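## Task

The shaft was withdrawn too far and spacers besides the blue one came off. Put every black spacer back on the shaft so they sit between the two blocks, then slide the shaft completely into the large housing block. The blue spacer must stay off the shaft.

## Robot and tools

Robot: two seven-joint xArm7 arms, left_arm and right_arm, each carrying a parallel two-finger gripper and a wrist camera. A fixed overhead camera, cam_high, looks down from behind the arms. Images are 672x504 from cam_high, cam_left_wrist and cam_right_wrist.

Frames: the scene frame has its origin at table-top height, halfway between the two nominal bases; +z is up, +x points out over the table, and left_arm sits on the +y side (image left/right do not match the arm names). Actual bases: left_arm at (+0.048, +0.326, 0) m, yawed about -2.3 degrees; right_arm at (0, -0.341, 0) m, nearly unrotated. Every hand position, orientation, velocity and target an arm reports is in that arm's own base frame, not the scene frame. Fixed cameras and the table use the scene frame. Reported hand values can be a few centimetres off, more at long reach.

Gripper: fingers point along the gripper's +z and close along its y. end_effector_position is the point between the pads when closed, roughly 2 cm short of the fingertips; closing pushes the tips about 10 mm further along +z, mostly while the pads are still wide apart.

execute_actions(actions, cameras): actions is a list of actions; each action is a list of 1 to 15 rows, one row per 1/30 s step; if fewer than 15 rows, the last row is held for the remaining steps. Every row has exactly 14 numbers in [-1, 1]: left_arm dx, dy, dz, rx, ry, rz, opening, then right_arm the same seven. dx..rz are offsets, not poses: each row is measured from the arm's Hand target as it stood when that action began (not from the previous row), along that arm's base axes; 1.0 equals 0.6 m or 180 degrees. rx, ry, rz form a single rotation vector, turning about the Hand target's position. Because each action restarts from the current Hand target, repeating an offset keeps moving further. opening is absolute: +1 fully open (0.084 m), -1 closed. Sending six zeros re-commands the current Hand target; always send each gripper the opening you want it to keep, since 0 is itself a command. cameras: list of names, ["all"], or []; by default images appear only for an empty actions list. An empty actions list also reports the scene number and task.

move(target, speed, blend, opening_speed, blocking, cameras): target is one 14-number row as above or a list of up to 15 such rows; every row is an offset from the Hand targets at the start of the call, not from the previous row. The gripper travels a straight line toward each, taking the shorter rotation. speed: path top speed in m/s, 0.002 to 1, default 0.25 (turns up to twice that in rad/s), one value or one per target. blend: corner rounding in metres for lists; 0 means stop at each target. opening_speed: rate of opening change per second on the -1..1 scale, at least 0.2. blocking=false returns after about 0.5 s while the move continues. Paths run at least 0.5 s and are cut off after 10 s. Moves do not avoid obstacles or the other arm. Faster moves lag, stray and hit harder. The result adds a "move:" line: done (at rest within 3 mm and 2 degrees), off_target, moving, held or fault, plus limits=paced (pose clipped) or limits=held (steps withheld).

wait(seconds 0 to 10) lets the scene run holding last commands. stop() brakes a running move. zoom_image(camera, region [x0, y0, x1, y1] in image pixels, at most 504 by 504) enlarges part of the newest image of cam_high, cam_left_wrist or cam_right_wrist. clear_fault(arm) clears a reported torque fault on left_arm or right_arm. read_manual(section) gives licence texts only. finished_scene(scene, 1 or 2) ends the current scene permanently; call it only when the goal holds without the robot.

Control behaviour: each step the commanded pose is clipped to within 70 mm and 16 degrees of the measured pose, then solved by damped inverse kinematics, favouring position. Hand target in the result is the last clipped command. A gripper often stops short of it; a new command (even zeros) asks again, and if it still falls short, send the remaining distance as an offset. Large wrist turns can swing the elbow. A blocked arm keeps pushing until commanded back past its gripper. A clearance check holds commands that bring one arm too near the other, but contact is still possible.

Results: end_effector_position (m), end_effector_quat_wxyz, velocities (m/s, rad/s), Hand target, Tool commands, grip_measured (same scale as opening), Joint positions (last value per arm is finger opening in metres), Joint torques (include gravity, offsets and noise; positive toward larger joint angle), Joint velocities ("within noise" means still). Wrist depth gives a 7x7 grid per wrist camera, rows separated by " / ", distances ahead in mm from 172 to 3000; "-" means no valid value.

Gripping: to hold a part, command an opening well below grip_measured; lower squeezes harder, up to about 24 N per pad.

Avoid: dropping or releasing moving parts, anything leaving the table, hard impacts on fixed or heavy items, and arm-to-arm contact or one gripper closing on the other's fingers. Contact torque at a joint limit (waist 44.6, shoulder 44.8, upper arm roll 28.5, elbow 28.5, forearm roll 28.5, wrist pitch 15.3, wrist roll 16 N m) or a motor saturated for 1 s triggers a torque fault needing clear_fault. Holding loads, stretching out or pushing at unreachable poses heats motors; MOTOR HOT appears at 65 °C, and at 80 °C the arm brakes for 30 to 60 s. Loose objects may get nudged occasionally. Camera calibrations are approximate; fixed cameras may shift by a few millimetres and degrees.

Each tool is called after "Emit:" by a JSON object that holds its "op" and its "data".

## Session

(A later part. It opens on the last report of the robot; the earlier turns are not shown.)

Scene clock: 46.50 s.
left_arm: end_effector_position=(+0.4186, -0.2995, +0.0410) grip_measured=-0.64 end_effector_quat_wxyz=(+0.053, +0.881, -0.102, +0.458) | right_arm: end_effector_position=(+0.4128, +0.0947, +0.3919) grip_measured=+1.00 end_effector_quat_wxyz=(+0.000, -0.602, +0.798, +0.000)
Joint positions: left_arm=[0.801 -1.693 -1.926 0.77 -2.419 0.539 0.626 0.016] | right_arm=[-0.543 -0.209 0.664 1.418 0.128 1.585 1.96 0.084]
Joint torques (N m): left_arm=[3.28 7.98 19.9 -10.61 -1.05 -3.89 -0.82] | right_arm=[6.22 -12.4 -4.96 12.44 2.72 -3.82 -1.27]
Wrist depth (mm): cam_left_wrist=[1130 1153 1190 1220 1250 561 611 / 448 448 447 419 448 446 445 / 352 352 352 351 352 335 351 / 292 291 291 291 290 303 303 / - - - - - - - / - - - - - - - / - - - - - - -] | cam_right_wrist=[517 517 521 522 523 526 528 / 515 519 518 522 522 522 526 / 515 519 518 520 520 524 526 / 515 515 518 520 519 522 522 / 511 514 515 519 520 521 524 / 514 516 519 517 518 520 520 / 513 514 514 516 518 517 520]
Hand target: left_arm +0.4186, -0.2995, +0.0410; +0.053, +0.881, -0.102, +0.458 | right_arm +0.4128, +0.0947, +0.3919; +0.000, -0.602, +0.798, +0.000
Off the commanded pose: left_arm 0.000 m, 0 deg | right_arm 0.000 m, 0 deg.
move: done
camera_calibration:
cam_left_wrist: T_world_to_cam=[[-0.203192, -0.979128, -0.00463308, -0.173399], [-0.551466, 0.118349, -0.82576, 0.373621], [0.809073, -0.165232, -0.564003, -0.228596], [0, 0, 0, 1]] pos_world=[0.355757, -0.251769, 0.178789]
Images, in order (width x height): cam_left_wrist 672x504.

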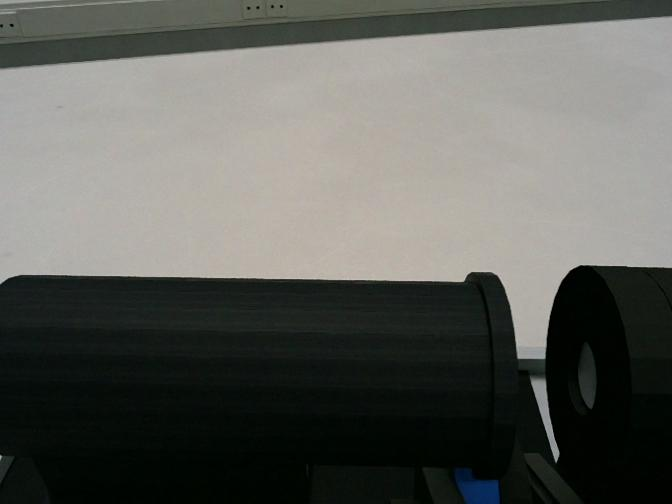

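Emit:
{"op": "move", "data": {"target": [[-0.065,0.0152,0.005,0,0,0,-0.98,0,0,0,0,0,0,1],[-0.1135,0.0267,0.067,0,0,0,-0.98,0,0,0,0,0,0,1],[-0.162,0.038,0.2,0,0,0,-0.98,0,0,0,0,0,0,1]], "blend": 0.01, "speed": [0.04,0.08,0.12], "cameras": ["all"]}}

Emit:
{"op": "zoom_image", "data": {"camera": "cam_left_wrist", "region": [250, 200, 672, 504]}}

Scene clock: 49.83 s.
left_arm: end_effector_position=(+0.3214, -0.2767, +0.1610) grip_measured=-0.64 end_effector_quat_wxyz=(+0.053, +0.881, -0.102, +0.458) | right_arm: end_effector_position=(+0.4128, +0.0947, +0.3919) grip_measured=+1.00 end_effector_quat_wxyz=(+0.000, -0.602, +0.798, +0.000)
Joint positions: left_arm=[0.356 -1.296 -1.655 0.419 -1.893 0.355 0.427 0.016] | right_arm=[-0.543 -0.209 0.664 1.418 0.128 1.585 1.96 0.084]
Joint torques (N m): left_arm=[-6.88 12.28 24.4 -0.9 2.47 -4.36 -0.7] | right_arm=[6.26 -12.19 -4.72 12.36 2.67 -3.76 -1.36]
Wrist depth (mm): cam_left_wrist=[1248 1305 1330 1388 1422 1487 1564 / 1350 1388 1437 1487 1506 764 766 / 574 604 605 603 603 604 604 / 499 501 498 498 498 496 495 / 441 440 424 441 441 423 440 / 382 369 259 257 257 257 269 / 336 328 284 - - 251 327] | cam_right_wrist=[516 517 519 521 524 524 526 / 515 518 520 520 522 524 525 / 514 519 517 520 519 522 526 / 514 516 517 521 521 521 524 / 512 515 516 518 518 523 522 / 512 515 515 518 519 520 522 / 513 512 511 516 517 519 519]
Hand target: left_arm +0.3214, -0.2767, +0.1610; +0.053, +0.881, -0.102, +0.458 | right_arm +0.4128, +0.0947, +0.3919; +0.000, -0.602, +0.798, +0.000
Off the commanded pose: left_arm 0.000 m, 0 deg | right_arm 0.000 m, 0 deg.
move: done
camera_calibration:
cam_left_wrist: T_world_to_cam=[[-0.203135, -0.97914, -0.00455347, -0.170191], [-0.551421, 0.11824, -0.825806, 0.416431], [0.809118, -0.165239, -0.563937, -0.0786036], [0, 0, 0, 1]] pos_world=[0.258656, -0.228868, 0.298789]
cam_right_wrist: T_world_to_cam=[[-0.965532, 0.259818, 0.0155833, 0.394668], [0.259881, 0.965638, 0.00212925, -0.132715], [-0.0144947, 0.00610567, -0.999876, 0.530193], [0, 0, 0, 1]] pos_world=[0.423239, 0.0223757, 0.52426]

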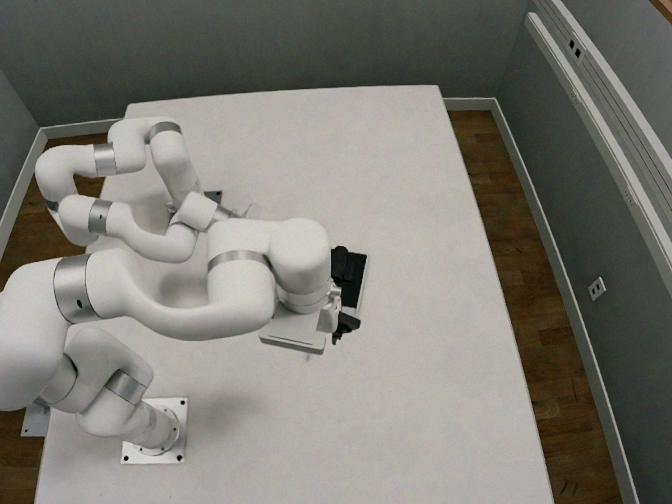

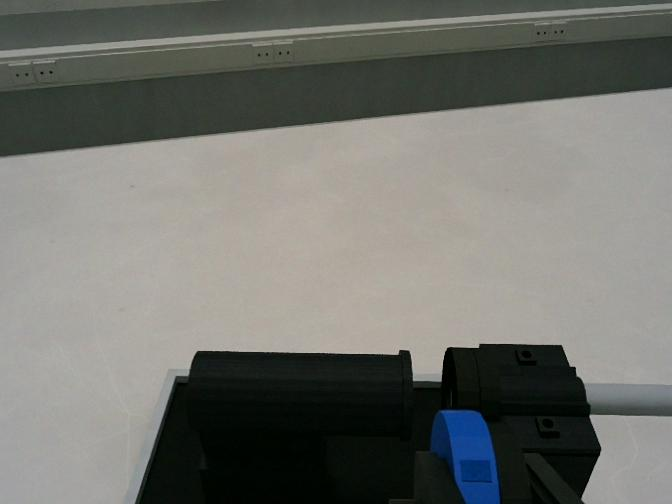

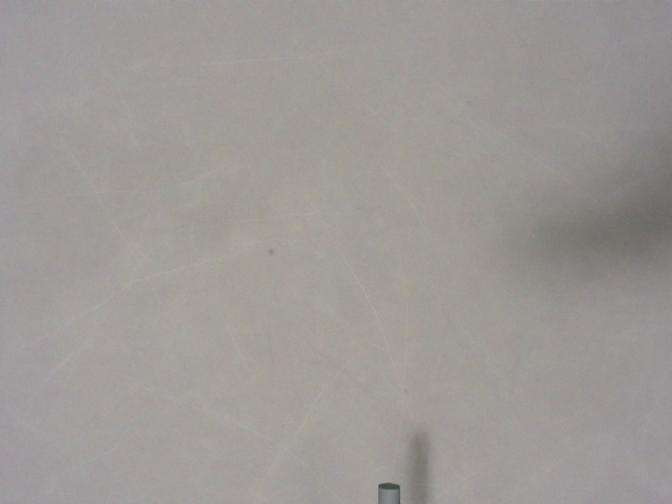

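Scaled by 1.194 from the camera's 672x504 image, which has a finer 960x720 frame.

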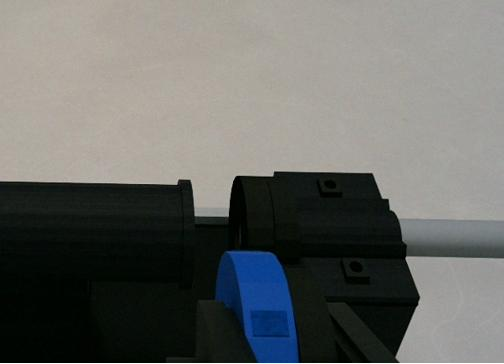

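Emit:
{"op": "move", "data": {"target": [[-0.0633,0.0148,-0.1,0,0,0,-0.98,0,0,0,0,0,0,1],[-0.0633,0.0148,-0.213,0,0,0,-0.98,0,0,0,0,0,0,1]], "blend": 0.02, "speed": [0.15,0.05], "cameras": ["cam_left_wrist"]}}

Scene clock: 52.53 s.
left_arm: end_effector_position=(+0.2835, -0.2678, +0.0332) grip_measured=-0.64 end_effector_quat_wxyz=(+0.053, +0.881, -0.102, +0.458) | right_arm: end_effector_position=(+0.4128, +0.0947, +0.3919) grip_measured=+1.00 end_effector_quat_wxyz=(+0.000, -0.602, +0.798, +0.000)
Joint positions: left_arm=[0.308 -1.5 -2.134 0.484 -2.35 0.313 0.35 0.016] | right_arm=[-0.543 -0.209 0.664 1.418 0.128 1.585 1.96 0.084]
Joint torques (N m): left_arm=[6.2 5.33 13.07 -6.09 -2.02 -1.18 -0.48] | right_arm=[6.29 -12.41 -4.94 12.43 2.99 -3.91 -1.31]
Wrist depth (mm): cam_left_wrist=[590 589 218 589 590 541 538 / 403 221 220 219 214 209 214 / 338 291 241 291 321 220 305 / 279 266 249 265 265 241 266 / 234 226 234 235 235 234 237 / 213 214 207 212 211 209 208 / 188 188 188 188 - 188 188] | cam_right_wrist=[516 519 520 523 525 526 526 / 516 517 519 521 521 524 526 / 514 516 519 520 522 523 524 / 515 513 518 519 521 523 525 / 514 515 516 517 518 522 522 / 514 513 514 516 519 520 521 / 510 515 513 516 517 518 522]
Hand target: left_arm +0.2835, -0.2678, +0.0332; +0.053, +0.881, -0.102, +0.458 | right_arm +0.4128, +0.0947, +0.3919; +0.000, -0.602, +0.798, +0.000
Off the commanded pose: left_arm 0.000 m, 0 deg | right_arm 0.000 m, 0 deg.
move: done
camera_calibration:
cam_left_wrist: T_world_to_cam=[[-0.203058, -0.979156, -0.00461085, -0.169887], [-0.55143, 0.118244, -0.825799, 0.288901], [0.809131, -0.165142, -0.563946, -0.118454], [0, 0, 0, 1]] pos_world=[0.220656, -0.220069, 0.170989]
Images, in order (width x height): cam_left_wrist 672x504.

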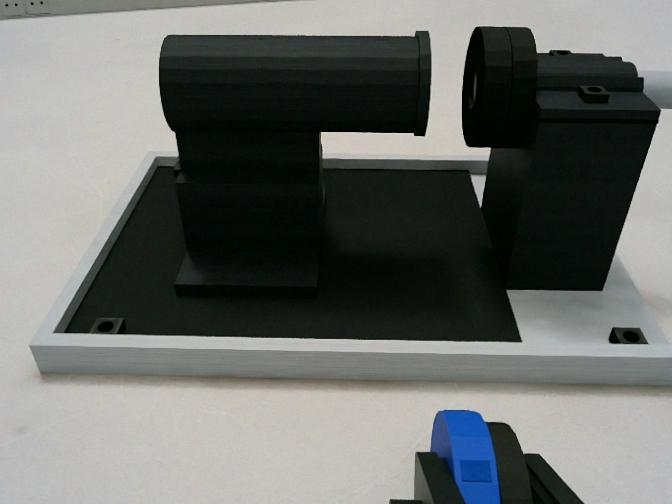

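Emit:
{"op": "move", "data": {"target": [0,0,-0.0035,0,0,0,-0.98,0,0,0,0,0,0,1], "speed": 0.02}}

Emit:
{"op": "move", "data": {"target": [0,0,-0.0035,0,0,0,-0.98,0,0,0,0,0,0,1], "speed": 0.02}}

Scene clock: 53.33 s.
left_arm: end_effector_position=(+0.2835, -0.2678, +0.0313) grip_measured=-0.64 end_effector_quat_wxyz=(+0.053, +0.881, -0.102, +0.458) | right_arm: end_effector_position=(+0.4128, +0.0947, +0.3919) grip_measured=+1.00 end_effector_quat_wxyz=(+0.000, -0.602, +0.798, +0.000)
Joint positions: left_arm=[0.309 -1.505 -2.14 0.487 -2.356 0.313 0.35 0.016] | right_arm=[-0.543 -0.209 0.664 1.418 0.128 1.585 1.96 0.084]
Joint torques (N m): left_arm=[8.94 8.54 -0.36 0.74 -1.32 3.13 -0.43] | right_arm=[6.56 -12.04 -4.97 12.43 2.69 -3.85 -1.36]
Wrist depth (mm): cam_left_wrist=[591 590 217 589 588 540 541 / 402 221 220 219 213 208 213 / 337 289 240 290 321 220 224 / 278 264 249 264 264 240 267 / 233 225 233 234 233 233 236 / 212 212 205 211 211 209 207 / 187 187 187 187 - 187 187] | cam_right_wrist=[519 519 520 520 523 523 526 / 516 517 517 523 522 525 528 / 515 516 519 520 522 521 523 / 517 515 517 520 521 521 524 / 516 515 517 517 519 524 523 / 511 512 514 518 518 520 522 / 511 515 515 517 517 520 519]
Hand target: left_arm +0.2835, -0.2678, +0.0311; +0.053, +0.881, -0.102, +0.458 | right_arm +0.4128, +0.0947, +0.3919; +0.000, -0.602, +0.798, +0.000
Off the commanded pose: left_arm 0.000 m, 0 deg | right_arm 0.000 m, 0 deg.
move: done

Scene clock: 54.03 s.
left_arm: end_effector_position=(+0.2835, -0.2678, +0.0290) grip_measured=-0.64 end_effector_quat_wxyz=(+0.053, +0.881, -0.102, +0.458) | right_arm: end_effector_position=(+0.4128, +0.0947, +0.3919) grip_measured=+1.00 end_effector_quat_wxyz=(+0.000, -0.602, +0.798, +0.000)
Joint positions: left_arm=[0.31 -1.51 -2.147 0.491 -2.363 0.313 0.349 0.016] | right_arm=[-0.543 -0.209 0.664 1.418 0.128 1.585 1.96 0.084]
Joint torques (N m): left_arm=[8.19 8.62 -0.25 1.88 -1.73 5.28 -0.6] | right_arm=[6.31 -12.24 -4.7 12.43 2.92 -3.8 -1.33]
Wrist depth (mm): cam_left_wrist=[581 579 213 212 579 531 531 / 396 216 222 220 213 208 207 / 333 285 239 285 315 220 225 / 273 260 249 260 260 241 252 / 230 221 230 229 230 230 233 / 209 209 202 209 209 209 207 / 184 184 184 184 - 184 184] | cam_right_wrist=[516 518 519 520 526 525 526 / 515 519 519 520 523 523 522 / 514 516 519 522 521 522 524 / 513 519 517 518 519 521 525 / 514 516 518 519 520 520 524 / 513 513 514 518 519 520 521 / 512 512 514 515 519 519 521]
Hand target: left_arm +0.2835, -0.2678, +0.0290; +0.053, +0.881, -0.102, +0.458 | right_arm +0.4128, +0.0947, +0.3919; +0.000, -0.602, +0.798, +0.000
Off the commanded pose: left_arm 0.000 m, 0 deg | right_arm 0.000 m, 0 deg.
move: done

Emit:
{"op": "move", "data": {"target": [0,0,0.0025,0,0,0,-0.98,0,0,0,0,0,0,1], "speed": 0.02}}

Emit:
{"op": "move", "data": {"target": [0,0,0,0,0,0,-0.2,0,0,0,0,0,0,1], "opening_speed": 0.3, "cameras": ["cam_left_wrist"]}}

Scene clock: 54.87 s.
left_arm: end_effector_position=(+0.2834, -0.2678, +0.0303) grip_measured=-0.64 end_effector_quat_wxyz=(+0.053, +0.882, -0.102, +0.458) | right_arm: end_effector_position=(+0.4128, +0.0947, +0.3919) grip_measured=+1.00 end_effector_quat_wxyz=(+0.000, -0.602, +0.798, +0.000)
Joint positions: left_arm=[0.309 -1.507 -2.143 0.489 -2.358 0.314 0.349 0.016] | right_arm=[-0.543 -0.209 0.664 1.418 0.128 1.585 1.96 0.084]
Joint torques (N m): left_arm=[-7.42 12.8 22.76 -12.91 2.59 -3.01 0.95] | right_arm=[6.32 -12.33 -4.63 12.28 2.75 -3.79 -1.25]
Wrist depth (mm): cam_left_wrist=[574 573 575 212 529 526 528 / 395 216 222 221 214 208 207 / 331 284 239 284 315 221 300 / 273 260 249 260 260 241 252 / 229 221 229 230 229 230 232 / 209 209 202 209 209 209 208 / 184 184 185 184 - 184 185] | cam_right_wrist=[516 517 519 524 522 524 526 / 514 519 520 524 523 524 527 / 515 516 520 520 523 522 524 / 516 513 515 519 520 522 523 / 514 514 518 518 519 522 523 / 512 511 516 518 519 521 522 / 511 512 516 516 518 519 521]
Hand target: left_arm +0.2835, -0.2678, +0.0305; +0.053, +0.881, -0.102, +0.458 | right_arm +0.4128, +0.0947, +0.3919; +0.000, -0.602, +0.798, +0.000
Off the commanded pose: left_arm 0.000 m, 0 deg | right_arm 0.000 m, 0 deg.
move: done

Scene clock: 57.70 s.
left_arm: end_effector_position=(+0.2834, -0.2678, +0.0305) grip_measured=-0.21 end_effector_quat_wxyz=(+0.053, +0.881, -0.102, +0.458) | right_arm: end_effector_position=(+0.4128, +0.0947, +0.3919) grip_measured=+1.00 end_effector_quat_wxyz=(+0.000, -0.602, +0.798, +0.000)
Joint positions: left_arm=[0.309 -1.507 -2.142 0.489 -2.358 0.313 0.349 0.035] | right_arm=[-0.543 -0.209 0.664 1.418 0.128 1.585 1.96 0.084]
Joint torques (N m): left_arm=[4.31 7.02 20.82 -7.37 -0.47 -3.53 -0.64] | right_arm=[6.51 -12.3 -4.93 12.45 2.8 -3.8 -1.28]
Wrist depth (mm): cam_left_wrist=[578 578 578 213 578 532 529 / 396 216 222 221 214 208 207 / 332 286 239 285 315 220 301 / 274 261 249 260 261 241 253 / 229 222 230 230 230 230 234 / 209 209 203 210 210 209 208 / 185 185 185 191 - 190 185] | cam_right_wrist=[517 518 521 521 524 526 526 / 514 517 518 519 523 526 525 / 516 515 517 520 520 524 528 / 514 515 517 519 522 523 525 / 512 514 516 518 517 520 524 / 513 513 517 517 519 523 522 / 512 515 514 517 519 520 523]
Hand target: left_arm +0.2835, -0.2678, +0.0305; +0.053, +0.881, -0.102, +0.458 | right_arm +0.4128, +0.0947, +0.3919; +0.000, -0.602, +0.798, +0.000
Off the commanded pose: left_arm 0.000 m, 0 deg | right_arm 0.000 m, 0 deg.
move: done
camera_calibration:
cam_left_wrist: T_world_to_cam=[[-0.203135, -0.97914, -0.00455347, -0.169888], [-0.551421, 0.11824, -0.825806, 0.286669], [0.809118, -0.165239, -0.563937, -0.119997], [0, 0, 0, 1]] pos_world=[0.220656, -0.220068, 0.168289]
Images, in order (width x height): cam_left_wrist 672x504.

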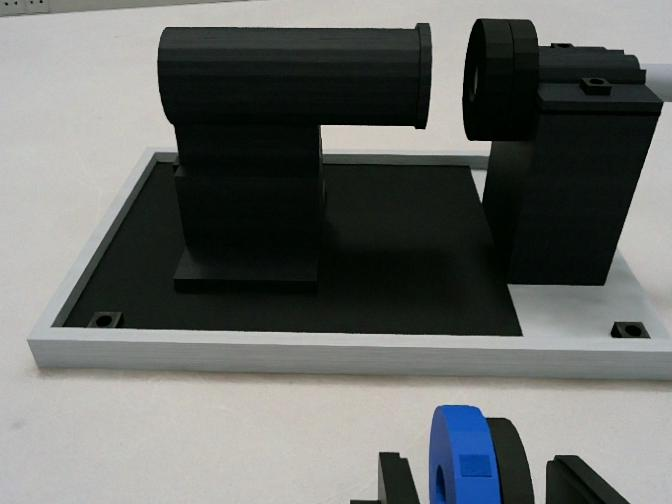

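Emit:
{"op": "move", "data": {"target": [[-0.093,0.022,0.067,0,0,0,-0.2,0,0,0,0,0,0,1],[-0.06,-0.05,0.3,-0.177,0.286,0.458,0.7,0,0,0,0,0,0,1],[0.059,-0.129,0.2325,-0.177,0.286,0.458,0.7,0,0,0,0,0,0,1]], "speed": [0.06,0.25,0.2], "blend": [0.0,0.02,0], "opening_speed": 2, "cameras": ["cam_left_wrist","cam_high"]}}

Scene clock: 65.57 s.
left_arm: end_effector_position=(+0.3188, -0.3452, +0.1700) grip_measured=+0.70 end_effector_quat_wxyz=(-0.001, +0.784, +0.621, +0.000) | right_arm: end_effector_position=(+0.4128, +0.0947, +0.3919) grip_measured=+1.00 end_effector_quat_wxyz=(+0.000, -0.602, +0.798, +0.000)
Joint positions: left_arm=[1.864 -0.664 -2.391 1.702 -3.606 -1.221 1.328 0.073] | right_arm=[-0.543 -0.209 0.664 1.418 0.128 1.585 1.96 0.084]
Joint torques (N m): left_arm=[6.41 20.91 5.13 21.02 -2.07 -3.43 -0.7] | right_arm=[6.45 -12.35 -4.93 12.72 2.78 -3.67 -1.29]
Wrist depth (mm): cam_left_wrist=[302 301 300 299 298 289 283 / 302 301 300 300 299 290 282 / 303 302 301 300 299 290 290 / 303 302 301 273 299 290 289 / 303 303 301 300 299 290 255 / 304 303 302 301 300 293 219 / 303 304 302 301 300 298 299] | cam_right_wrist=[519 519 519 521 524 522 526 / 515 519 519 520 522 524 525 / 515 517 519 518 522 524 522 / 515 517 521 519 523 520 526 / 513 515 516 519 521 521 524 / 513 512 514 517 518 520 522 / 512 513 514 516 517 519 522]
Hand target: left_arm +0.3189, -0.3452, +0.1700; -0.001, +0.784, +0.621, +0.000 | right_arm +0.4128, +0.0947, +0.3919; +0.000, -0.602, +0.798, +0.000
Off the commanded pose: left_arm 0.000 m, 0 deg | right_arm 0.000 m, 0 deg.
move: done; blend cut to 0 m at target 2
camera_calibration:
cam_left_wrist: T_world_to_cam=[[0.975696, -0.217735, -0.0246756, -0.347473], [-0.218109, -0.97583, -0.0135776, -0.191489], [-0.0211229, 0.0186296, -0.999603, 0.319505], [0, 0, 0, 1]] pos_world=[0.304011, -0.26847, 0.308204]
Images, in order (width x height): cam_high 672x504, cam_left_wrist 672x504.

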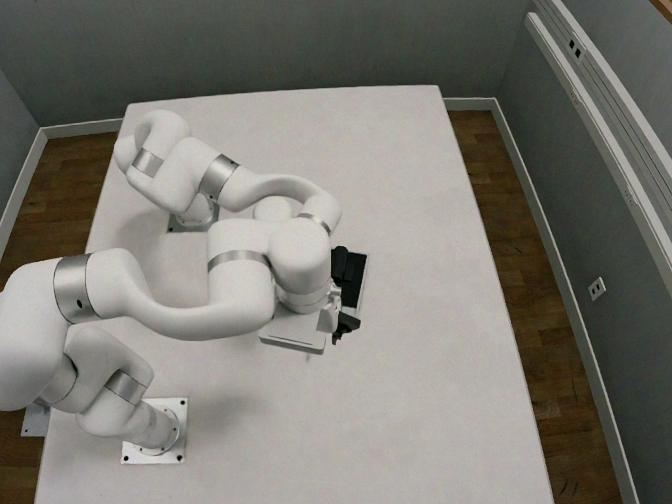

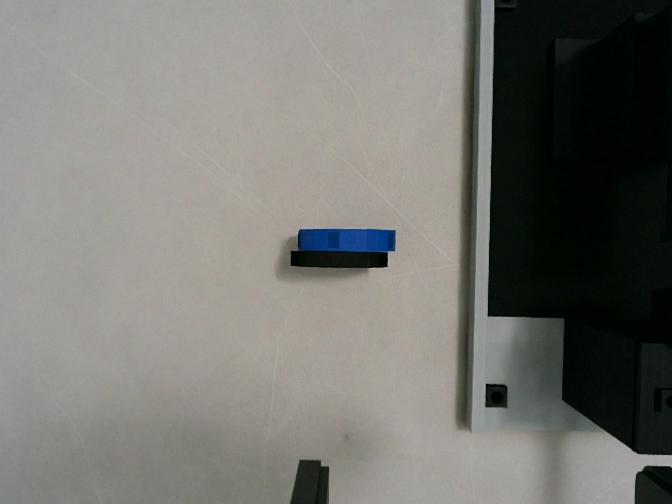

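Emit:
{"op": "move", "data": {"target": [[-0.0395,0.106,-0.07,0,0,0,0.45,0,0,0,0,0,0,1]], "cameras": ["cam_left_wrist"]}}

Emit:
{"op": "move", "data": {"target": [[0,0,-0.1533,0,0,0,0.45,0,0,0,0,0,0,1]], "speed": 0.06}}

Emit:
{"op": "move", "data": {"target": [[0,0,0,0,0,0,-0.15,0,0,0,0,0,0,1]], "opening_speed": 0.4}}

Scene clock: 67.27 s.
left_arm: end_effector_position=(+0.2952, -0.2816, +0.1280) grip_measured=+0.44 end_effector_quat_wxyz=(-0.001, +0.784, +0.621, +0.000) | right_arm: end_effector_position=(+0.4128, +0.0947, +0.3919) grip_measured=+1.00 end_effector_quat_wxyz=(+0.000, -0.602, +0.798, +0.000)
Joint positions: left_arm=[1.808 -0.494 -2.366 1.32 -3.549 -0.993 1.412 0.063] | right_arm=[-0.543 -0.209 0.664 1.418 0.128 1.585 1.96 0.084]
Joint torques (N m): left_arm=[-7.12 24.6 12.7 13.83 2.35 0.09 1.03] | right_arm=[6.61 -12.25 -4.67 12.62 2.88 -3.79 -1.29]
Wrist depth (mm): cam_left_wrist=[260 259 259 258 257 257 255 / 260 260 259 259 257 256 248 / 261 260 259 258 258 257 248 / 261 260 259 259 258 257 248 / 261 260 259 258 258 257 249 / 262 261 260 260 218 258 249 / 262 261 260 260 259 258 249] | cam_right_wrist=[517 517 519 522 524 526 528 / 514 518 518 520 522 525 528 / 515 515 519 520 522 524 526 / 513 515 517 520 521 521 524 / 510 515 517 519 517 520 524 / 511 515 517 519 521 519 523 / 512 513 514 515 519 520 519]
Hand target: left_arm +0.2952, -0.2816, +0.1280; -0.001, +0.784, +0.621, +0.000 | right_arm +0.4128, +0.0947, +0.3919; +0.000, -0.602, +0.798, +0.000
Off the commanded pose: left_arm 0.000 m, 0 deg | right_arm 0.000 m, 0 deg.
move: done
camera_calibration:
cam_left_wrist: T_world_to_cam=[[0.975746, -0.217523, -0.024581, -0.311553], [-0.217895, -0.975877, -0.0136034, -0.135326], [-0.0210289, 0.0186295, -0.999605, 0.275812], [0, 0, 0, 1]] pos_world=[0.28031, -0.20497, 0.266204]
Images, in order (width x height): cam_left_wrist 672x504.

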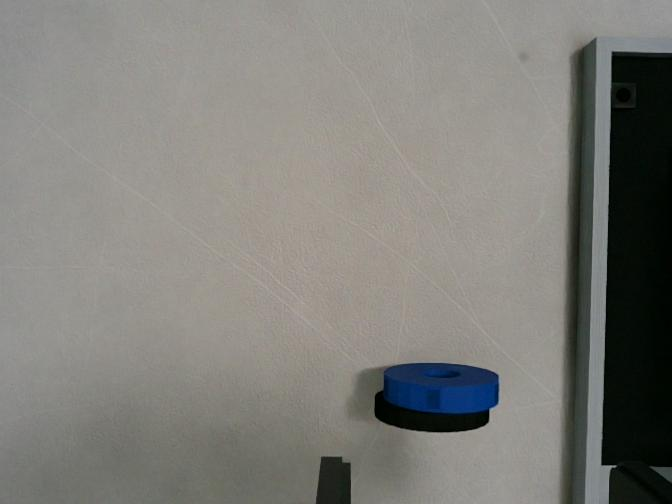

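Scene clock: 69.17 s.
left_arm: end_effector_position=(+0.2952, -0.2816, +0.0361) grip_measured=+0.44 end_effector_quat_wxyz=(-0.001, +0.784, +0.621, +0.000) | right_arm: end_effector_position=(+0.4128, +0.0947, +0.3919) grip_measured=+1.00 end_effector_quat_wxyz=(+0.000, -0.602, +0.798, +0.000)
Joint positions: left_arm=[1.905 -0.634 -2.473 1.247 -3.679 -0.8 1.526 0.063] | right_arm=[-0.543 -0.209 0.664 1.418 0.128 1.585 1.96 0.084]
Joint torques (N m): left_arm=[6.28 18.58 3.66 11.5 -1.9 -0.11 1.08] | right_arm=[6.31 -12.44 -4.86 12.64 2.93 -3.85 -1.35]
Wrist depth (mm): cam_left_wrist=[- - - - - - - / - - - - - - - / - - - - - - - / - - - - - - - / - - - - - - - / - - - - - - - / - - - - - - -] | cam_right_wrist=[517 519 521 519 524 524 526 / 518 517 520 522 523 524 525 / 515 518 517 522 520 525 528 / 515 515 517 520 520 523 522 / 514 514 514 518 518 521 522 / 512 514 515 518 519 521 524 / 511 515 513 518 519 520 520]
Hand target: left_arm +0.2952, -0.2816, +0.0360; -0.001, +0.784, +0.621, +0.000 | right_arm +0.4128, +0.0947, +0.3919; +0.000, -0.602, +0.798, +0.000
Off the commanded pose: left_arm 0.000 m, 0 deg | right_arm 0.000 m, 0 deg.
move: done

Scene clock: 70.87 s.
left_arm: end_effector_position=(+0.2952, -0.2816, +0.0360) grip_measured=-0.01 end_effector_quat_wxyz=(-0.001, +0.784, +0.621, +0.000) | right_arm: end_effector_position=(+0.4128, +0.0947, +0.3919) grip_measured=+1.00 end_effector_quat_wxyz=(+0.000, -0.602, +0.798, +0.000)
Joint positions: left_arm=[1.905 -0.634 -2.473 1.247 -3.679 -0.8 1.526 0.044] | right_arm=[-0.543 -0.209 0.664 1.418 0.128 1.585 1.96 0.084]
Joint torques (N m): left_arm=[5.88 18.86 3.71 11.91 -2.26 -0.4 1.03] | right_arm=[6.37 -12.34 -4.85 12.41 2.8 -3.75 -1.41]
Wrist depth (mm): cam_left_wrist=[- - - - - - - / - - - - - - - / - - - - - - - / - - - - - - - / - - - - - - - / - - - - - - - / - - - - - - -] | cam_right_wrist=[519 520 520 522 521 523 525 / 516 517 520 520 521 526 524 / 514 516 520 519 522 524 525 / 514 515 515 519 520 522 523 / 516 513 517 518 520 523 522 / 512 512 516 517 518 521 522 / 513 513 516 517 517 519 521]
Hand target: left_arm +0.2952, -0.2816, +0.0360; -0.001, +0.784, +0.621, +0.000 | right_arm +0.4128, +0.0947, +0.3919; +0.000, -0.602, +0.798, +0.000
Off the commanded pose: left_arm 0.000 m, 0 deg | right_arm 0.000 m, 0 deg.
move: done

Emit:
{"op": "move", "data": {"target": [[0,0,0.1,0,0,0,-0.3,0,0,0,0,0,0,1]], "speed": 0.08, "cameras": ["cam_left_wrist"]}}

Emit:
{"op": "zoom_image", "data": {"camera": "cam_left_wrist", "region": [290, 330, 672, 504]}}

Scene clock: 72.23 s.
left_arm: end_effector_position=(+0.2952, -0.2816, +0.0960) grip_measured=-0.01 end_effector_quat_wxyz=(-0.001, +0.784, +0.621, +0.000) | right_arm: end_effector_position=(+0.4128, +0.0947, +0.3919) grip_measured=+1.00 end_effector_quat_wxyz=(+0.000, -0.602, +0.798, +0.000)
Joint positions: left_arm=[1.838 -0.539 -2.399 1.286 -3.592 -0.924 1.45 0.044] | right_arm=[-0.543 -0.209 0.664 1.418 0.128 1.585 1.96 0.084]
Joint torques (N m): left_arm=[-7.06 24.99 13.03 20.08 2.5 -3.39 -0.55] | right_arm=[6.13 -12.16 -4.89 12.46 2.9 -3.79 -1.24]
Wrist depth (mm): cam_left_wrist=[228 227 226 225 225 224 224 / 228 228 227 226 225 225 224 / 229 228 227 226 226 225 224 / 228 228 228 226 226 225 224 / 229 228 227 227 226 226 224 / 229 228 228 227 226 226 222 / 230 229 228 - - - 217] | cam_right_wrist=[516 519 522 521 524 525 526 / 515 517 522 522 522 521 525 / 514 516 519 521 521 522 525 / 515 514 515 518 520 523 523 / 513 515 516 518 518 521 524 / 513 517 517 516 517 521 524 / 511 513 513 517 518 519 519]
Hand target: left_arm +0.2952, -0.2816, +0.0960; -0.001, +0.784, +0.621, +0.000 | right_arm +0.4128, +0.0947, +0.3919; +0.000, -0.602, +0.798, +0.000
Off the commanded pose: left_arm 0.000 m, 0 deg | right_arm 0.000 m, 0 deg.
move: done
camera_calibration:
cam_left_wrist: T_world_to_cam=[[0.975764, -0.217426, -0.0247016, -0.312178], [-0.217802, -0.975897, -0.0136811, -0.135698], [-0.0211316, 0.0187295, -0.999601, 0.243869], [0, 0, 0, 1]] pos_world=[0.28021, -0.20487, 0.234204]
Images, in order (width x height): cam_left_wrist 672x504.

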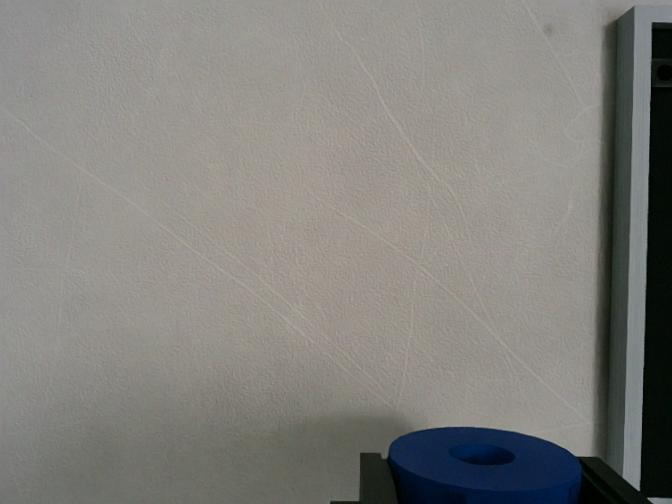

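Scaled by 1.319 from the camera's 672x504 image, which has a finer 960x720 frame.

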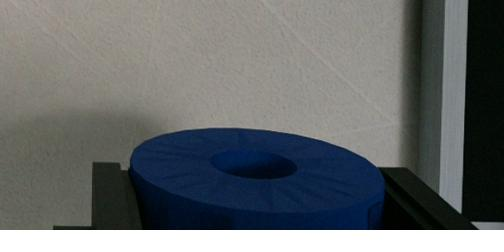

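Emit:
{"op": "move", "data": {"target": [[0,0,-0.099,0,0,0,-0.3,0,0,0,0,0,0,1]], "speed": 0.06}}

Emit:
{"op": "move", "data": {"target": [[0,0,0,0,0,0,0.3,0,0,0,0,0,0,1]], "opening_speed": 0.4}}

Emit:
{"op": "move", "data": {"target": [[-0.0030,-0.013,0,0,0,0,0.3,0,0,0,0,0,0,1]], "speed": 0.03}}

Emit:
{"op": "move", "data": {"target": [[0,0,0,0,0,0,-0.2,0,0,0,0,0,0,1]], "opening_speed": 0.4}}

Emit:
{"op": "move", "data": {"target": [[0,0,0.1,0,0,0,-0.3,0,0,0,0,0,0,1]], "speed": 0.05, "cameras": ["cam_left_wrist"]}}

Emit:
{"op": "zoom_image", "data": {"camera": "cam_left_wrist", "region": [290, 330, 672, 504]}}

Scene clock: 74.07 s.
left_arm: end_effector_position=(+0.2952, -0.2816, +0.0366) grip_measured=-0.01 end_effector_quat_wxyz=(-0.001, +0.784, +0.621, +0.000) | right_arm: end_effector_position=(+0.4128, +0.0947, +0.3919) grip_measured=+1.00 end_effector_quat_wxyz=(+0.000, -0.602, +0.798, +0.000)
Joint positions: left_arm=[1.904 -0.633 -2.472 1.247 -3.678 -0.802 1.525 0.044] | right_arm=[-0.543 -0.209 0.664 1.418 0.128 1.585 1.96 0.084]
Joint torques (N m): left_arm=[6.23 18.8 3.75 11.92 -2.22 -0.14 1.12] | right_arm=[6.26 -12.09 -4.84 12.48 2.75 -3.81 -1.33]
Wrist depth (mm): cam_left_wrist=[- - - - - - - / - - - - - - - / - - - - - - - / - - - - - - - / - - - - - - - / - - - - - - - / - - - - - - -] | cam_right_wrist=[518 517 520 522 522 526 527 / 517 517 519 520 523 526 526 / 514 515 521 522 520 524 526 / 515 516 518 520 519 522 524 / 515 516 516 517 520 520 523 / 514 512 514 516 520 520 522 / 512 514 514 517 517 519 521]
Hand target: left_arm +0.2952, -0.2816, +0.0366; -0.001, +0.784, +0.621, +0.000 | right_arm +0.4128, +0.0947, +0.3919; +0.000, -0.602, +0.798, +0.000
Off the commanded pose: left_arm 0.000 m, 0 deg | right_arm 0.000 m, 0 deg.
move: done

Scene clock: 75.80 s.
left_arm: end_effector_position=(+0.2952, -0.2816, +0.0366) grip_measured=+0.29 end_effector_quat_wxyz=(-0.001, +0.784, +0.621, +0.000) | right_arm: end_effector_position=(+0.4128, +0.0947, +0.3919) grip_measured=+1.00 end_effector_quat_wxyz=(+0.000, -0.602, +0.798, +0.000)
Joint positions: left_arm=[1.904 -0.633 -2.472 1.247 -3.678 -0.801 1.525 0.056] | right_arm=[-0.543 -0.209 0.664 1.418 0.128 1.585 1.96 0.084]
Joint torques (N m): left_arm=[6.34 18.95 3.83 12.13 -1.98 -0.17 1.14] | right_arm=[6.21 -12.02 -4.93 12.39 2.92 -3.89 -1.25]
Wrist depth (mm): cam_left_wrist=[- - - - - - - / - - - - - - - / - - - - - - - / - - - - - - - / - - - - - - - / - - - - - - - / - - - - - - -] | cam_right_wrist=[514 519 522 523 523 525 528 / 517 518 521 518 522 523 524 / 512 516 517 521 522 523 526 / 514 515 518 519 519 522 525 / 514 514 517 520 520 522 524 / 514 514 517 519 519 519 521 / 512 514 517 515 517 521 522]
Hand target: left_arm +0.2952, -0.2816, +0.0366; -0.001, +0.784, +0.621, +0.000 | right_arm +0.4128, +0.0947, +0.3919; +0.000, -0.602, +0.798, +0.000
Off the commanded pose: left_arm 0.000 m, 0 deg | right_arm 0.000 m, 0 deg.
move: done

Scene clock: 76.57 s.
left_arm: end_effector_position=(+0.2934, -0.2894, +0.0366) grip_measured=+0.29 end_effector_quat_wxyz=(-0.001, +0.784, +0.621, +0.000) | right_arm: end_effector_position=(+0.4128, +0.0947, +0.3919) grip_measured=+1.00 end_effector_quat_wxyz=(+0.000, -0.602, +0.798, +0.000)
Joint positions: left_arm=[1.892 -0.645 -2.474 1.266 -3.682 -0.81 1.507 0.056] | right_arm=[-0.543 -0.209 0.664 1.418 0.128 1.585 1.96 0.084]
Joint torques (N m): left_arm=[-7.14 18.52 3.85 18.55 -2.12 -3.41 -0.86] | right_arm=[6.55 -12.23 -4.83 12.54 2.92 -3.76 -1.34]
Wrist depth (mm): cam_left_wrist=[- - - - - - - / - - - - - - - / - - - - - - - / - - - - - - - / - - - - - - - / - - - - - - - / - - - - - - -] | cam_right_wrist=[516 519 520 521 523 526 527 / 517 516 519 521 522 524 525 / 515 516 519 521 522 520 524 / 513 516 515 520 520 519 523 / 512 516 515 520 520 520 522 / 513 515 518 517 518 522 520 / 511 513 515 514 519 520 520]
Hand target: left_arm +0.2934, -0.2894, +0.0366; -0.001, +0.784, +0.621, +0.000 | right_arm +0.4128, +0.0947, +0.3919; +0.000, -0.602, +0.798, +0.000
Off the commanded pose: left_arm 0.000 m, 0 deg | right_arm 0.000 m, 0 deg.
move: done

Scene clock: 78.03 s.
left_arm: end_effector_position=(+0.2933, -0.2894, +0.0366) grip_measured=-0.01 end_effector_quat_wxyz=(-0.001, +0.784, +0.621, +0.000) | right_arm: end_effector_position=(+0.4128, +0.0947, +0.3919) grip_measured=+1.00 end_effector_quat_wxyz=(+0.000, -0.602, +0.798, +0.000)
Joint positions: left_arm=[1.892 -0.645 -2.474 1.266 -3.682 -0.81 1.507 0.043] | right_arm=[-0.543 -0.209 0.664 1.418 0.128 1.585 1.96 0.084]
Joint torques (N m): left_arm=[-6.64 18.61 4.74 13.18 -2.17 -1.63 -0.54] | right_arm=[6.54 -12.38 -4.87 12.58 2.45 -3.76 -1.3]
Wrist depth (mm): cam_left_wrist=[- - - - - - - / - - - - - - - / - - - - - - - / - - - - - - - / - - - - - - - / - - - - - - - / - - - - - - -] | cam_right_wrist=[517 518 521 521 522 524 527 / 516 515 519 520 520 525 525 / 514 515 518 518 524 523 524 / 516 515 518 520 521 522 524 / 514 515 515 519 520 520 525 / 511 514 517 518 518 522 521 / 511 512 513 516 517 519 522]
Hand target: left_arm +0.2934, -0.2894, +0.0366; -0.001, +0.784, +0.621, +0.000 | right_arm +0.4128, +0.0947, +0.3919; +0.000, -0.602, +0.798, +0.000
Off the commanded pose: left_arm 0.000 m, 0 deg | right_arm 0.000 m, 0 deg.
move: done

Scene clock: 79.60 s.
left_arm: end_effector_position=(+0.2934, -0.2894, +0.0966) grip_measured=-0.01 end_effector_quat_wxyz=(-0.001, +0.784, +0.621, +0.000) | right_arm: end_effector_position=(+0.4128, +0.0947, +0.3919) grip_measured=+1.00 end_effector_quat_wxyz=(+0.000, -0.602, +0.798, +0.000)
Joint positions: left_arm=[1.827 -0.551 -2.4 1.305 -3.598 -0.933 1.434 0.043] | right_arm=[-0.543 -0.209 0.664 1.418 0.128 1.585 1.96 0.084]
Joint torques (N m): left_arm=[-7.17 25.18 13.08 20.11 2.2 -3.52 -0.68] | right_arm=[6.41 -12.06 -4.83 12.54 2.6 -3.84 -1.23]
Wrist depth (mm): cam_left_wrist=[229 228 227 226 226 225 224 / 229 228 227 226 226 225 224 / 229 228 227 227 226 225 224 / 229 229 228 227 226 226 225 / 230 229 228 227 227 226 224 / 230 229 228 227 209 226 222 / 230 229 229 - - - 219] | cam_right_wrist=[517 521 520 522 525 525 528 / 514 519 519 520 522 524 524 / 514 516 517 519 519 523 526 / 513 517 517 519 519 522 525 / 514 515 519 518 519 522 522 / 514 516 515 516 517 523 523 / 511 513 515 516 519 519 518]
Hand target: left_arm +0.2934, -0.2894, +0.0966; -0.001, +0.784, +0.621, +0.000 | right_arm +0.4128, +0.0947, +0.3919; +0.000, -0.602, +0.798, +0.000
Off the commanded pose: left_arm 0.000 m, 0 deg | right_arm 0.000 m, 0 deg.
move: done
camera_calibration:
cam_left_wrist: T_world_to_cam=[[0.975743, -0.217522, -0.0247003, -0.312118], [-0.217897, -0.975876, -0.0136792, -0.143663], [-0.0211289, 0.0187295, -0.999601, 0.244576], [0, 0, 0, 1]] pos_world=[0.27841, -0.21267, 0.234804]
Images, in order (width x height): cam_left_wrist 672x504.

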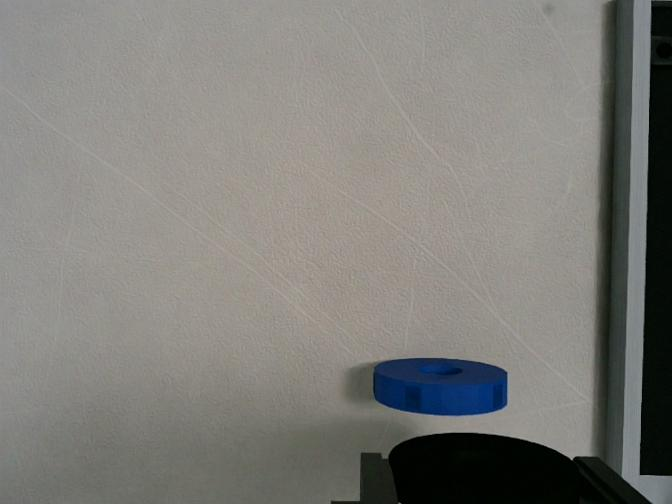

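Scaled by 1.319 from the camera's 672x504 image, which has a finer 960x720 frame.

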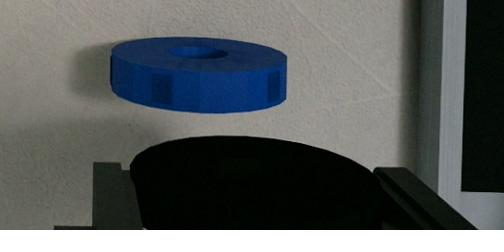

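Emit:
{"op": "move", "data": {"target": [[-0.0076,-0.0324,0,0,0,0,-0.3,0,0,0,0,0,0,1],[-0.0076,-0.0324,-0.0995,0,0,0,-0.3,0,0,0,0,0,0,1]], "speed": 0.07}}

Emit:
{"op": "move", "data": {"target": [[0,0,0,0,0,0,0.25,0,0,0,0,0,0,1]], "opening_speed": 0.4}}

Emit:
{"op": "move", "data": {"target": [[0.0015,0.0065,0,0,0,0,0.25,0,0,0,0,0,0,1]], "speed": 0.03}}

Emit:
{"op": "move", "data": {"target": [[0,0,0,0,0,0,-0.2,0,0,0,0,0,0,1]], "opening_speed": 0.4}}

Emit:
{"op": "move", "data": {"target": [[0,0,0.25,0,0,0,-0.3,0,0,0,0,0,0,1]], "speed": 0.1, "cameras": ["cam_left_wrist"]}}

Emit:
{"op": "zoom_image", "data": {"camera": "cam_left_wrist", "region": [290, 330, 672, 504]}}

Scene clock: 82.10 s.
left_arm: end_effector_position=(+0.2888, -0.3088, +0.0370) grip_measured=-0.01 end_effector_quat_wxyz=(-0.001, +0.784, +0.621, +0.000) | right_arm: end_effector_position=(+0.4128, +0.0947, +0.3919) grip_measured=+1.00 end_effector_quat_wxyz=(+0.000, -0.602, +0.798, +0.000)
Joint positions: left_arm=[1.864 -0.676 -2.478 1.317 -3.689 -0.834 1.462 0.043] | right_arm=[-0.543 -0.209 0.664 1.418 0.128 1.585 1.96 0.084]
Joint torques (N m): left_arm=[5.97 19.22 4.04 11.87 -2.17 -0.06 1.05] | right_arm=[6.24 -12.02 -4.82 12.41 2.8 -3.93 -1.26]
Wrist depth (mm): cam_left_wrist=[- - - - - - - / - - - - - - - / - - - - - - - / - - - - - - - / - - - - - - - / - - - - - - - / - - - - - - -] | cam_right_wrist=[515 517 520 521 522 524 523 / 516 517 519 522 523 525 526 / 519 516 520 520 522 523 523 / 514 514 516 519 519 521 524 / 514 515 517 516 518 521 522 / 511 514 515 517 518 520 521 / 511 514 514 516 519 520 520]
Hand target: left_arm +0.2888, -0.3088, +0.0369; -0.001, +0.784, +0.621, +0.000 | right_arm +0.4128, +0.0947, +0.3919; +0.000, -0.602, +0.798, +0.000
Off the commanded pose: left_arm 0.000 m, 0 deg | right_arm 0.000 m, 0 deg.
move: done

Scene clock: 83.70 s.
left_arm: end_effector_position=(+0.2888, -0.3088, +0.0369) grip_measured=+0.24 end_effector_quat_wxyz=(-0.001, +0.784, +0.621, +0.000) | right_arm: end_effector_position=(+0.4128, +0.0947, +0.3919) grip_measured=+1.00 end_effector_quat_wxyz=(+0.000, -0.602, +0.798, +0.000)
Joint positions: left_arm=[1.864 -0.676 -2.478 1.317 -3.689 -0.834 1.462 0.054] | right_arm=[-0.543 -0.209 0.664 1.418 0.128 1.585 1.96 0.084]
Joint torques (N m): left_arm=[5.87 19.46 4.14 11.83 -2.01 -0.26 1.18] | right_arm=[6.34 -12.06 -4.76 12.39 2.78 -3.86 -1.18]
Wrist depth (mm): cam_left_wrist=[- - - - - - - / - - - - - - - / - - - - - - - / - - - - - - - / - - - - - - - / - - - - - - - / - - - - - - -] | cam_right_wrist=[517 519 521 522 522 525 526 / 515 519 519 522 523 525 528 / 514 517 517 519 520 522 524 / 512 517 517 519 522 521 522 / 513 514 516 519 520 519 522 / 510 514 515 517 521 521 522 / 512 512 515 517 520 520 521]
Hand target: left_arm +0.2888, -0.3088, +0.0369; -0.001, +0.784, +0.621, +0.000 | right_arm +0.4128, +0.0947, +0.3919; +0.000, -0.602, +0.798, +0.000
Off the commanded pose: left_arm 0.000 m, 0 deg | right_arm 0.000 m, 0 deg.
move: done

Scene clock: 84.40 s.
left_arm: end_effector_position=(+0.2897, -0.3050, +0.0369) grip_measured=+0.24 end_effector_quat_wxyz=(-0.001, +0.784, +0.621, +0.000) | right_arm: end_effector_position=(+0.4128, +0.0947, +0.3919) grip_measured=+1.00 end_effector_quat_wxyz=(+0.000, -0.602, +0.798, +0.000)
Joint positions: left_arm=[1.87 -0.669 -2.477 1.307 -3.687 -0.829 1.471 0.054] | right_arm=[-0.543 -0.209 0.664 1.418 0.128 1.585 1.96 0.084]
Joint torques (N m): left_arm=[5.96 27.14 13.67 12.19 2.24 0.01 1.05] | right_arm=[6.43 -12.14 -4.97 12.57 2.6 -3.8 -1.31]
Wrist depth (mm): cam_left_wrist=[- - - - - - - / - - - - - - - / - - - - - - - / - - - - - - - / - - - - - - - / - - - - - - - / - - - - - - -] | cam_right_wrist=[515 520 519 522 522 526 528 / 514 519 517 521 524 526 525 / 519 514 518 520 519 525 526 / 512 517 518 517 518 522 524 / 512 516 515 519 519 522 522 / 512 513 516 517 518 521 522 / 510 514 515 516 517 519 520]
Hand target: left_arm +0.2897, -0.3049, +0.0369; -0.001, +0.784, +0.621, +0.000 | right_arm +0.4128, +0.0947, +0.3919; +0.000, -0.602, +0.798, +0.000
Off the commanded pose: left_arm 0.000 m, 0 deg | right_arm 0.000 m, 0 deg.
move: done

Scene clock: 85.73 s.
left_arm: end_effector_position=(+0.2897, -0.3049, +0.0369) grip_measured=-0.01 end_effector_quat_wxyz=(-0.001, +0.784, +0.621, +0.000) | right_arm: end_effector_position=(+0.4128, +0.0947, +0.3919) grip_measured=+1.00 end_effector_quat_wxyz=(+0.000, -0.602, +0.798, +0.000)
Joint positions: left_arm=[1.87 -0.669 -2.477 1.306 -3.687 -0.829 1.471 0.044] | right_arm=[-0.543 -0.209 0.664 1.418 0.128 1.585 1.96 0.084]
Joint torques (N m): left_arm=[6.52 22.47 12.51 11.91 2.2 -0.17 1.05] | right_arm=[6.34 -12.21 -5.03 12.47 2.78 -3.84 -1.24]
Wrist depth (mm): cam_left_wrist=[- - - - - - - / - - - - - - - / - - - - - - - / - - - - - - - / - - - - - - - / - - - - - - - / - - - - - - -] | cam_right_wrist=[517 519 520 523 523 524 526 / 517 517 519 521 520 524 524 / 515 517 519 520 523 521 522 / 515 516 517 521 522 523 524 / 512 515 516 517 519 520 522 / 514 516 514 519 519 520 524 / 509 515 516 516 517 520 523]
Hand target: left_arm +0.2897, -0.3049, +0.0369; -0.001, +0.784, +0.621, +0.000 | right_arm +0.4128, +0.0947, +0.3919; +0.000, -0.602, +0.798, +0.000
Off the commanded pose: left_arm 0.000 m, 0 deg | right_arm 0.000 m, 0 deg.
move: done

Scene clock: 87.67 s.
left_arm: end_effector_position=(+0.2897, -0.3049, +0.1869) grip_measured=-0.01 end_effector_quat_wxyz=(-0.001, +0.784, +0.621, +0.000) | right_arm: end_effector_position=(+0.4128, +0.0947, +0.3919) grip_measured=+1.00 end_effector_quat_wxyz=(+0.000, -0.602, +0.798, +0.000)
Joint positions: left_arm=[1.753 -0.473 -2.335 1.467 -3.51 -1.154 1.317 0.044] | right_arm=[-0.543 -0.209 0.664 1.418 0.128 1.585 1.96 0.084]
Joint torques (N m): left_arm=[-7 24.56 12.59 21.62 2.42 -3.52 -0.87] | right_arm=[6.46 -12 -4.95 12.57 2.58 -3.83 -1.25]
Wrist depth (mm): cam_left_wrist=[319 318 317 316 315 314 306 / 320 320 318 317 316 315 305 / 320 319 317 317 316 315 300 / 319 319 318 317 316 316 306 / 321 320 318 317 316 315 306 / 320 320 318 318 317 316 307 / 321 320 319 - - 316 310] | cam_right_wrist=[516 517 519 519 522 524 525 / 515 517 520 520 524 522 526 / 516 515 518 517 522 525 526 / 517 515 517 518 520 522 524 / 514 517 517 516 520 520 522 / 512 513 516 516 519 519 521 / 514 510 512 515 517 519 521]
Hand target: left_arm +0.2897, -0.3049, +0.1869; -0.001, +0.784, +0.621, +0.000 | right_arm +0.4128, +0.0947, +0.3919; +0.000, -0.602, +0.798, +0.000
Off the commanded pose: left_arm 0.000 m, 0 deg | right_arm 0.000 m, 0 deg.
move: done
camera_calibration:
cam_left_wrist: T_world_to_cam=[[0.975743, -0.217522, -0.0247003, -0.309768], [-0.217897, -0.975876, -0.0136792, -0.158436], [-0.0211289, 0.0187295, -0.999601, 0.335056], [0, 0, 0, 1]] pos_world=[0.27481, -0.22827, 0.325104]
Images, in order (width x height): cam_left_wrist 672x504.

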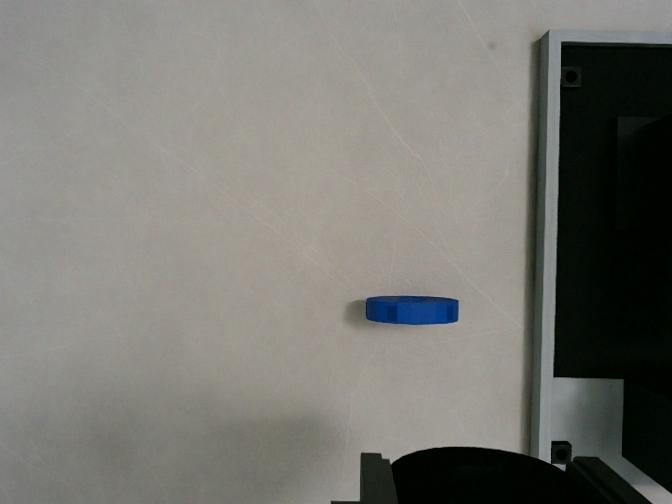

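Scaled by 1.319 from the camera's 672x504 image, which has a finer 960x720 frame.

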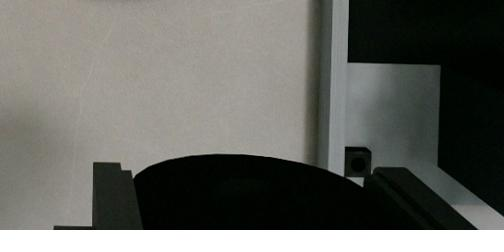

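Emit:
{"op": "move", "data": {"target": [[0.274,-0.128,0.072,0,0,0,-0.3,0,0,0,0,0,0,1]], "speed": 0.15, "cameras": ["all"]}}

Emit:
{"op": "zoom_image", "data": {"camera": "cam_left_wrist", "region": [230, 130, 440, 380]}}

Scene clock: 91.57 s.
left_arm: end_effector_position=(+0.4533, -0.3811, +0.2298) grip_measured=-0.01 end_effector_quat_wxyz=(+0.111, +0.779, +0.617, +0.022) | right_arm: end_effector_position=(+0.4128, +0.0947, +0.3919) grip_measured=+1.00 end_effector_quat_wxyz=(+0.000, -0.602, +0.798, +0.000)
Joint positions: left_arm=[2.318 -1.074 -2.353 2.707 -3.87 -1.519 1.283 0.044] | right_arm=[-0.543 -0.209 0.664 1.418 0.128 1.585 1.96 0.084]
Joint torques (N m): left_arm=[-6.94 27.8 9.2 17.05 -2.32 -2.82 1.14] | right_arm=[6.21 -12.31 -4.86 12.42 2.64 -3.89 -1.3]
Wrist depth (mm): cam_left_wrist=[310 312 237 322 345 356 367 / 314 317 241 326 350 362 372 / 318 320 323 336 355 368 379 / 321 325 249 341 360 372 383 / 327 329 258 347 366 377 391 / 330 338 266 359 372 384 396 / 335 342 348 - 374 389 403] | cam_right_wrist=[515 519 522 522 523 526 526 / 515 518 519 520 520 524 526 / 517 517 516 517 520 523 524 / 514 515 516 520 520 522 524 / 514 514 517 519 520 520 521 / 514 515 516 519 519 521 522 / 512 514 511 516 516 519 521]
Hand target: left_arm +0.4541, -0.3817, +0.2301; -0.001, +0.784, +0.621, +0.000 | right_arm +0.4128, +0.0947, +0.3919; +0.000, -0.602, +0.798, +0.000
Off the commanded pose: left_arm 0.001 m, 13 deg | right_arm 0.000 m, 0 deg.
elbow stopped short (left arm): the move would have taken joint 4 (elbow) straighter than the controller allows.
move: off_target (left_arm)
camera_calibration:
cam_left_wrist: T_world_to_cam=[[0.96257, -0.205882, 0.17627, -0.520744], [-0.224406, -0.97011, 0.0923481, -0.215676], [0.151989, -0.128448, -0.98, 0.243721], [0, 0, 0, 1]] pos_world=[0.415811, -0.285136, 0.350556]
cam_right_wrist: T_world_to_cam=[[-0.965532, 0.259818, 0.0155833, 0.394668], [0.259881, 0.965638, 0.00212925, -0.132715], [-0.0144947, 0.00610567, -0.999876, 0.530193], [0, 0, 0, 1]] pos_world=[0.423239, 0.0223757, 0.52426]

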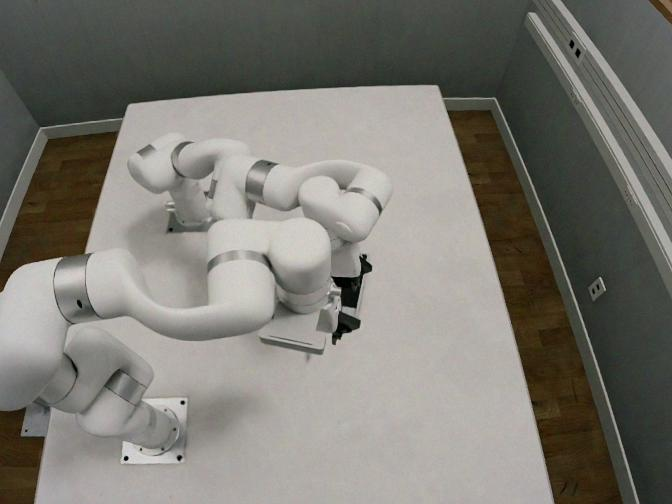

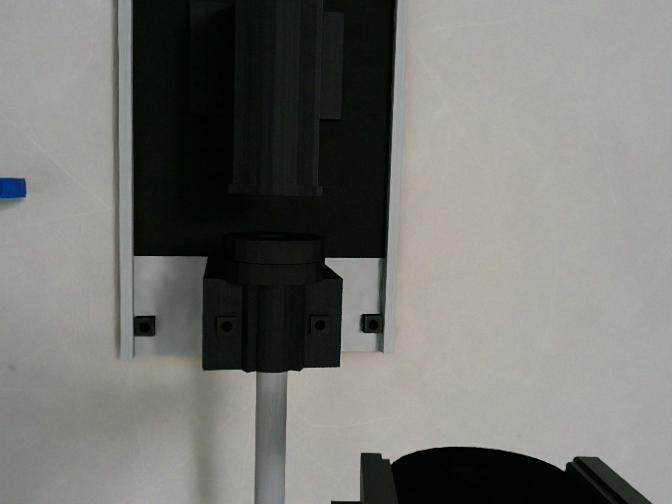

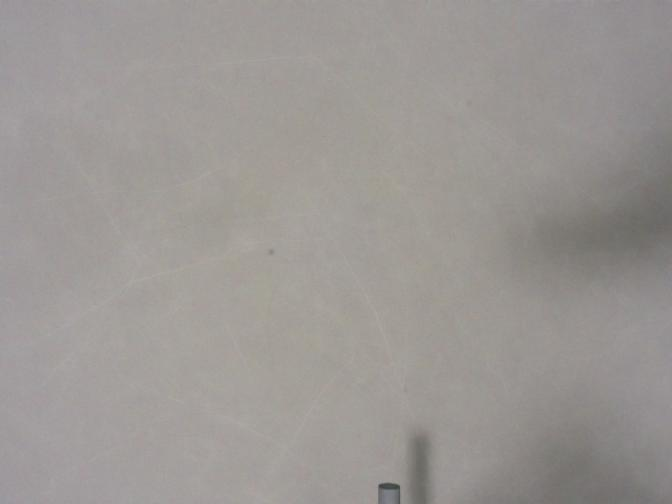

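Scaled by 2.016 from the camera's 672x504 image, which has a finer 960x720 frame.

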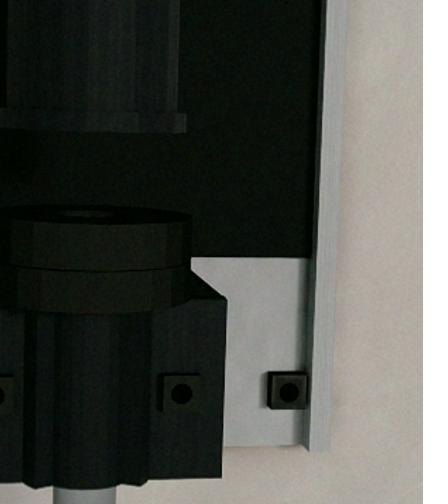

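Emit:
{"op": "move", "data": {"target": [[-0.14,0.42,0.17,0,0,0,-0.3,0,0,0,0,0,0,1]], "speed": 0.2}}

Scene clock: 94.80 s.
left_arm: end_effector_position=(+0.3701, -0.1297, +0.3321) grip_measured=-0.01 end_effector_quat_wxyz=(-0.001, +0.784, +0.621, +0.000) | right_arm: end_effector_position=(+0.4128, +0.0947, +0.3919) grip_measured=+1.00 end_effector_quat_wxyz=(+0.000, -0.602, +0.798, +0.000)
Joint positions: left_arm=[2.134 -0.333 -2.221 1.703 -3.405 -1.5 1.707 0.044] | right_arm=[-0.543 -0.209 0.664 1.418 0.128 1.585 1.96 0.084]
Joint torques (N m): left_arm=[-6.88 21.28 10.57 15.15 2.11 -3.34 0.97] | right_arm=[6.2 -12.32 -4.71 12.47 2.75 -3.89 -1.15]
Wrist depth (mm): cam_left_wrist=[464 464 462 461 458 458 456 / 467 463 462 461 458 458 457 / 464 465 463 461 458 457 457 / 466 464 462 462 460 458 457 / 466 465 463 463 461 460 458 / 466 466 463 464 454 452 458 / 468 467 465 - - 381 457] | cam_right_wrist=[519 518 522 521 522 525 525 / 515 519 518 522 522 523 524 / 515 517 518 521 521 524 525 / 514 514 515 519 521 522 524 / 514 514 517 517 517 522 522 / 513 512 516 518 519 520 522 / 511 512 514 515 518 519 520]
Hand target: left_arm +0.3701, -0.1297, +0.3321; -0.001, +0.784, +0.621, +0.000 | right_arm +0.4128, +0.0947, +0.3919; +0.000, -0.602, +0.798, +0.000
Off the commanded pose: left_arm 0.000 m, 0 deg | right_arm 0.000 m, 0 deg.
move: done


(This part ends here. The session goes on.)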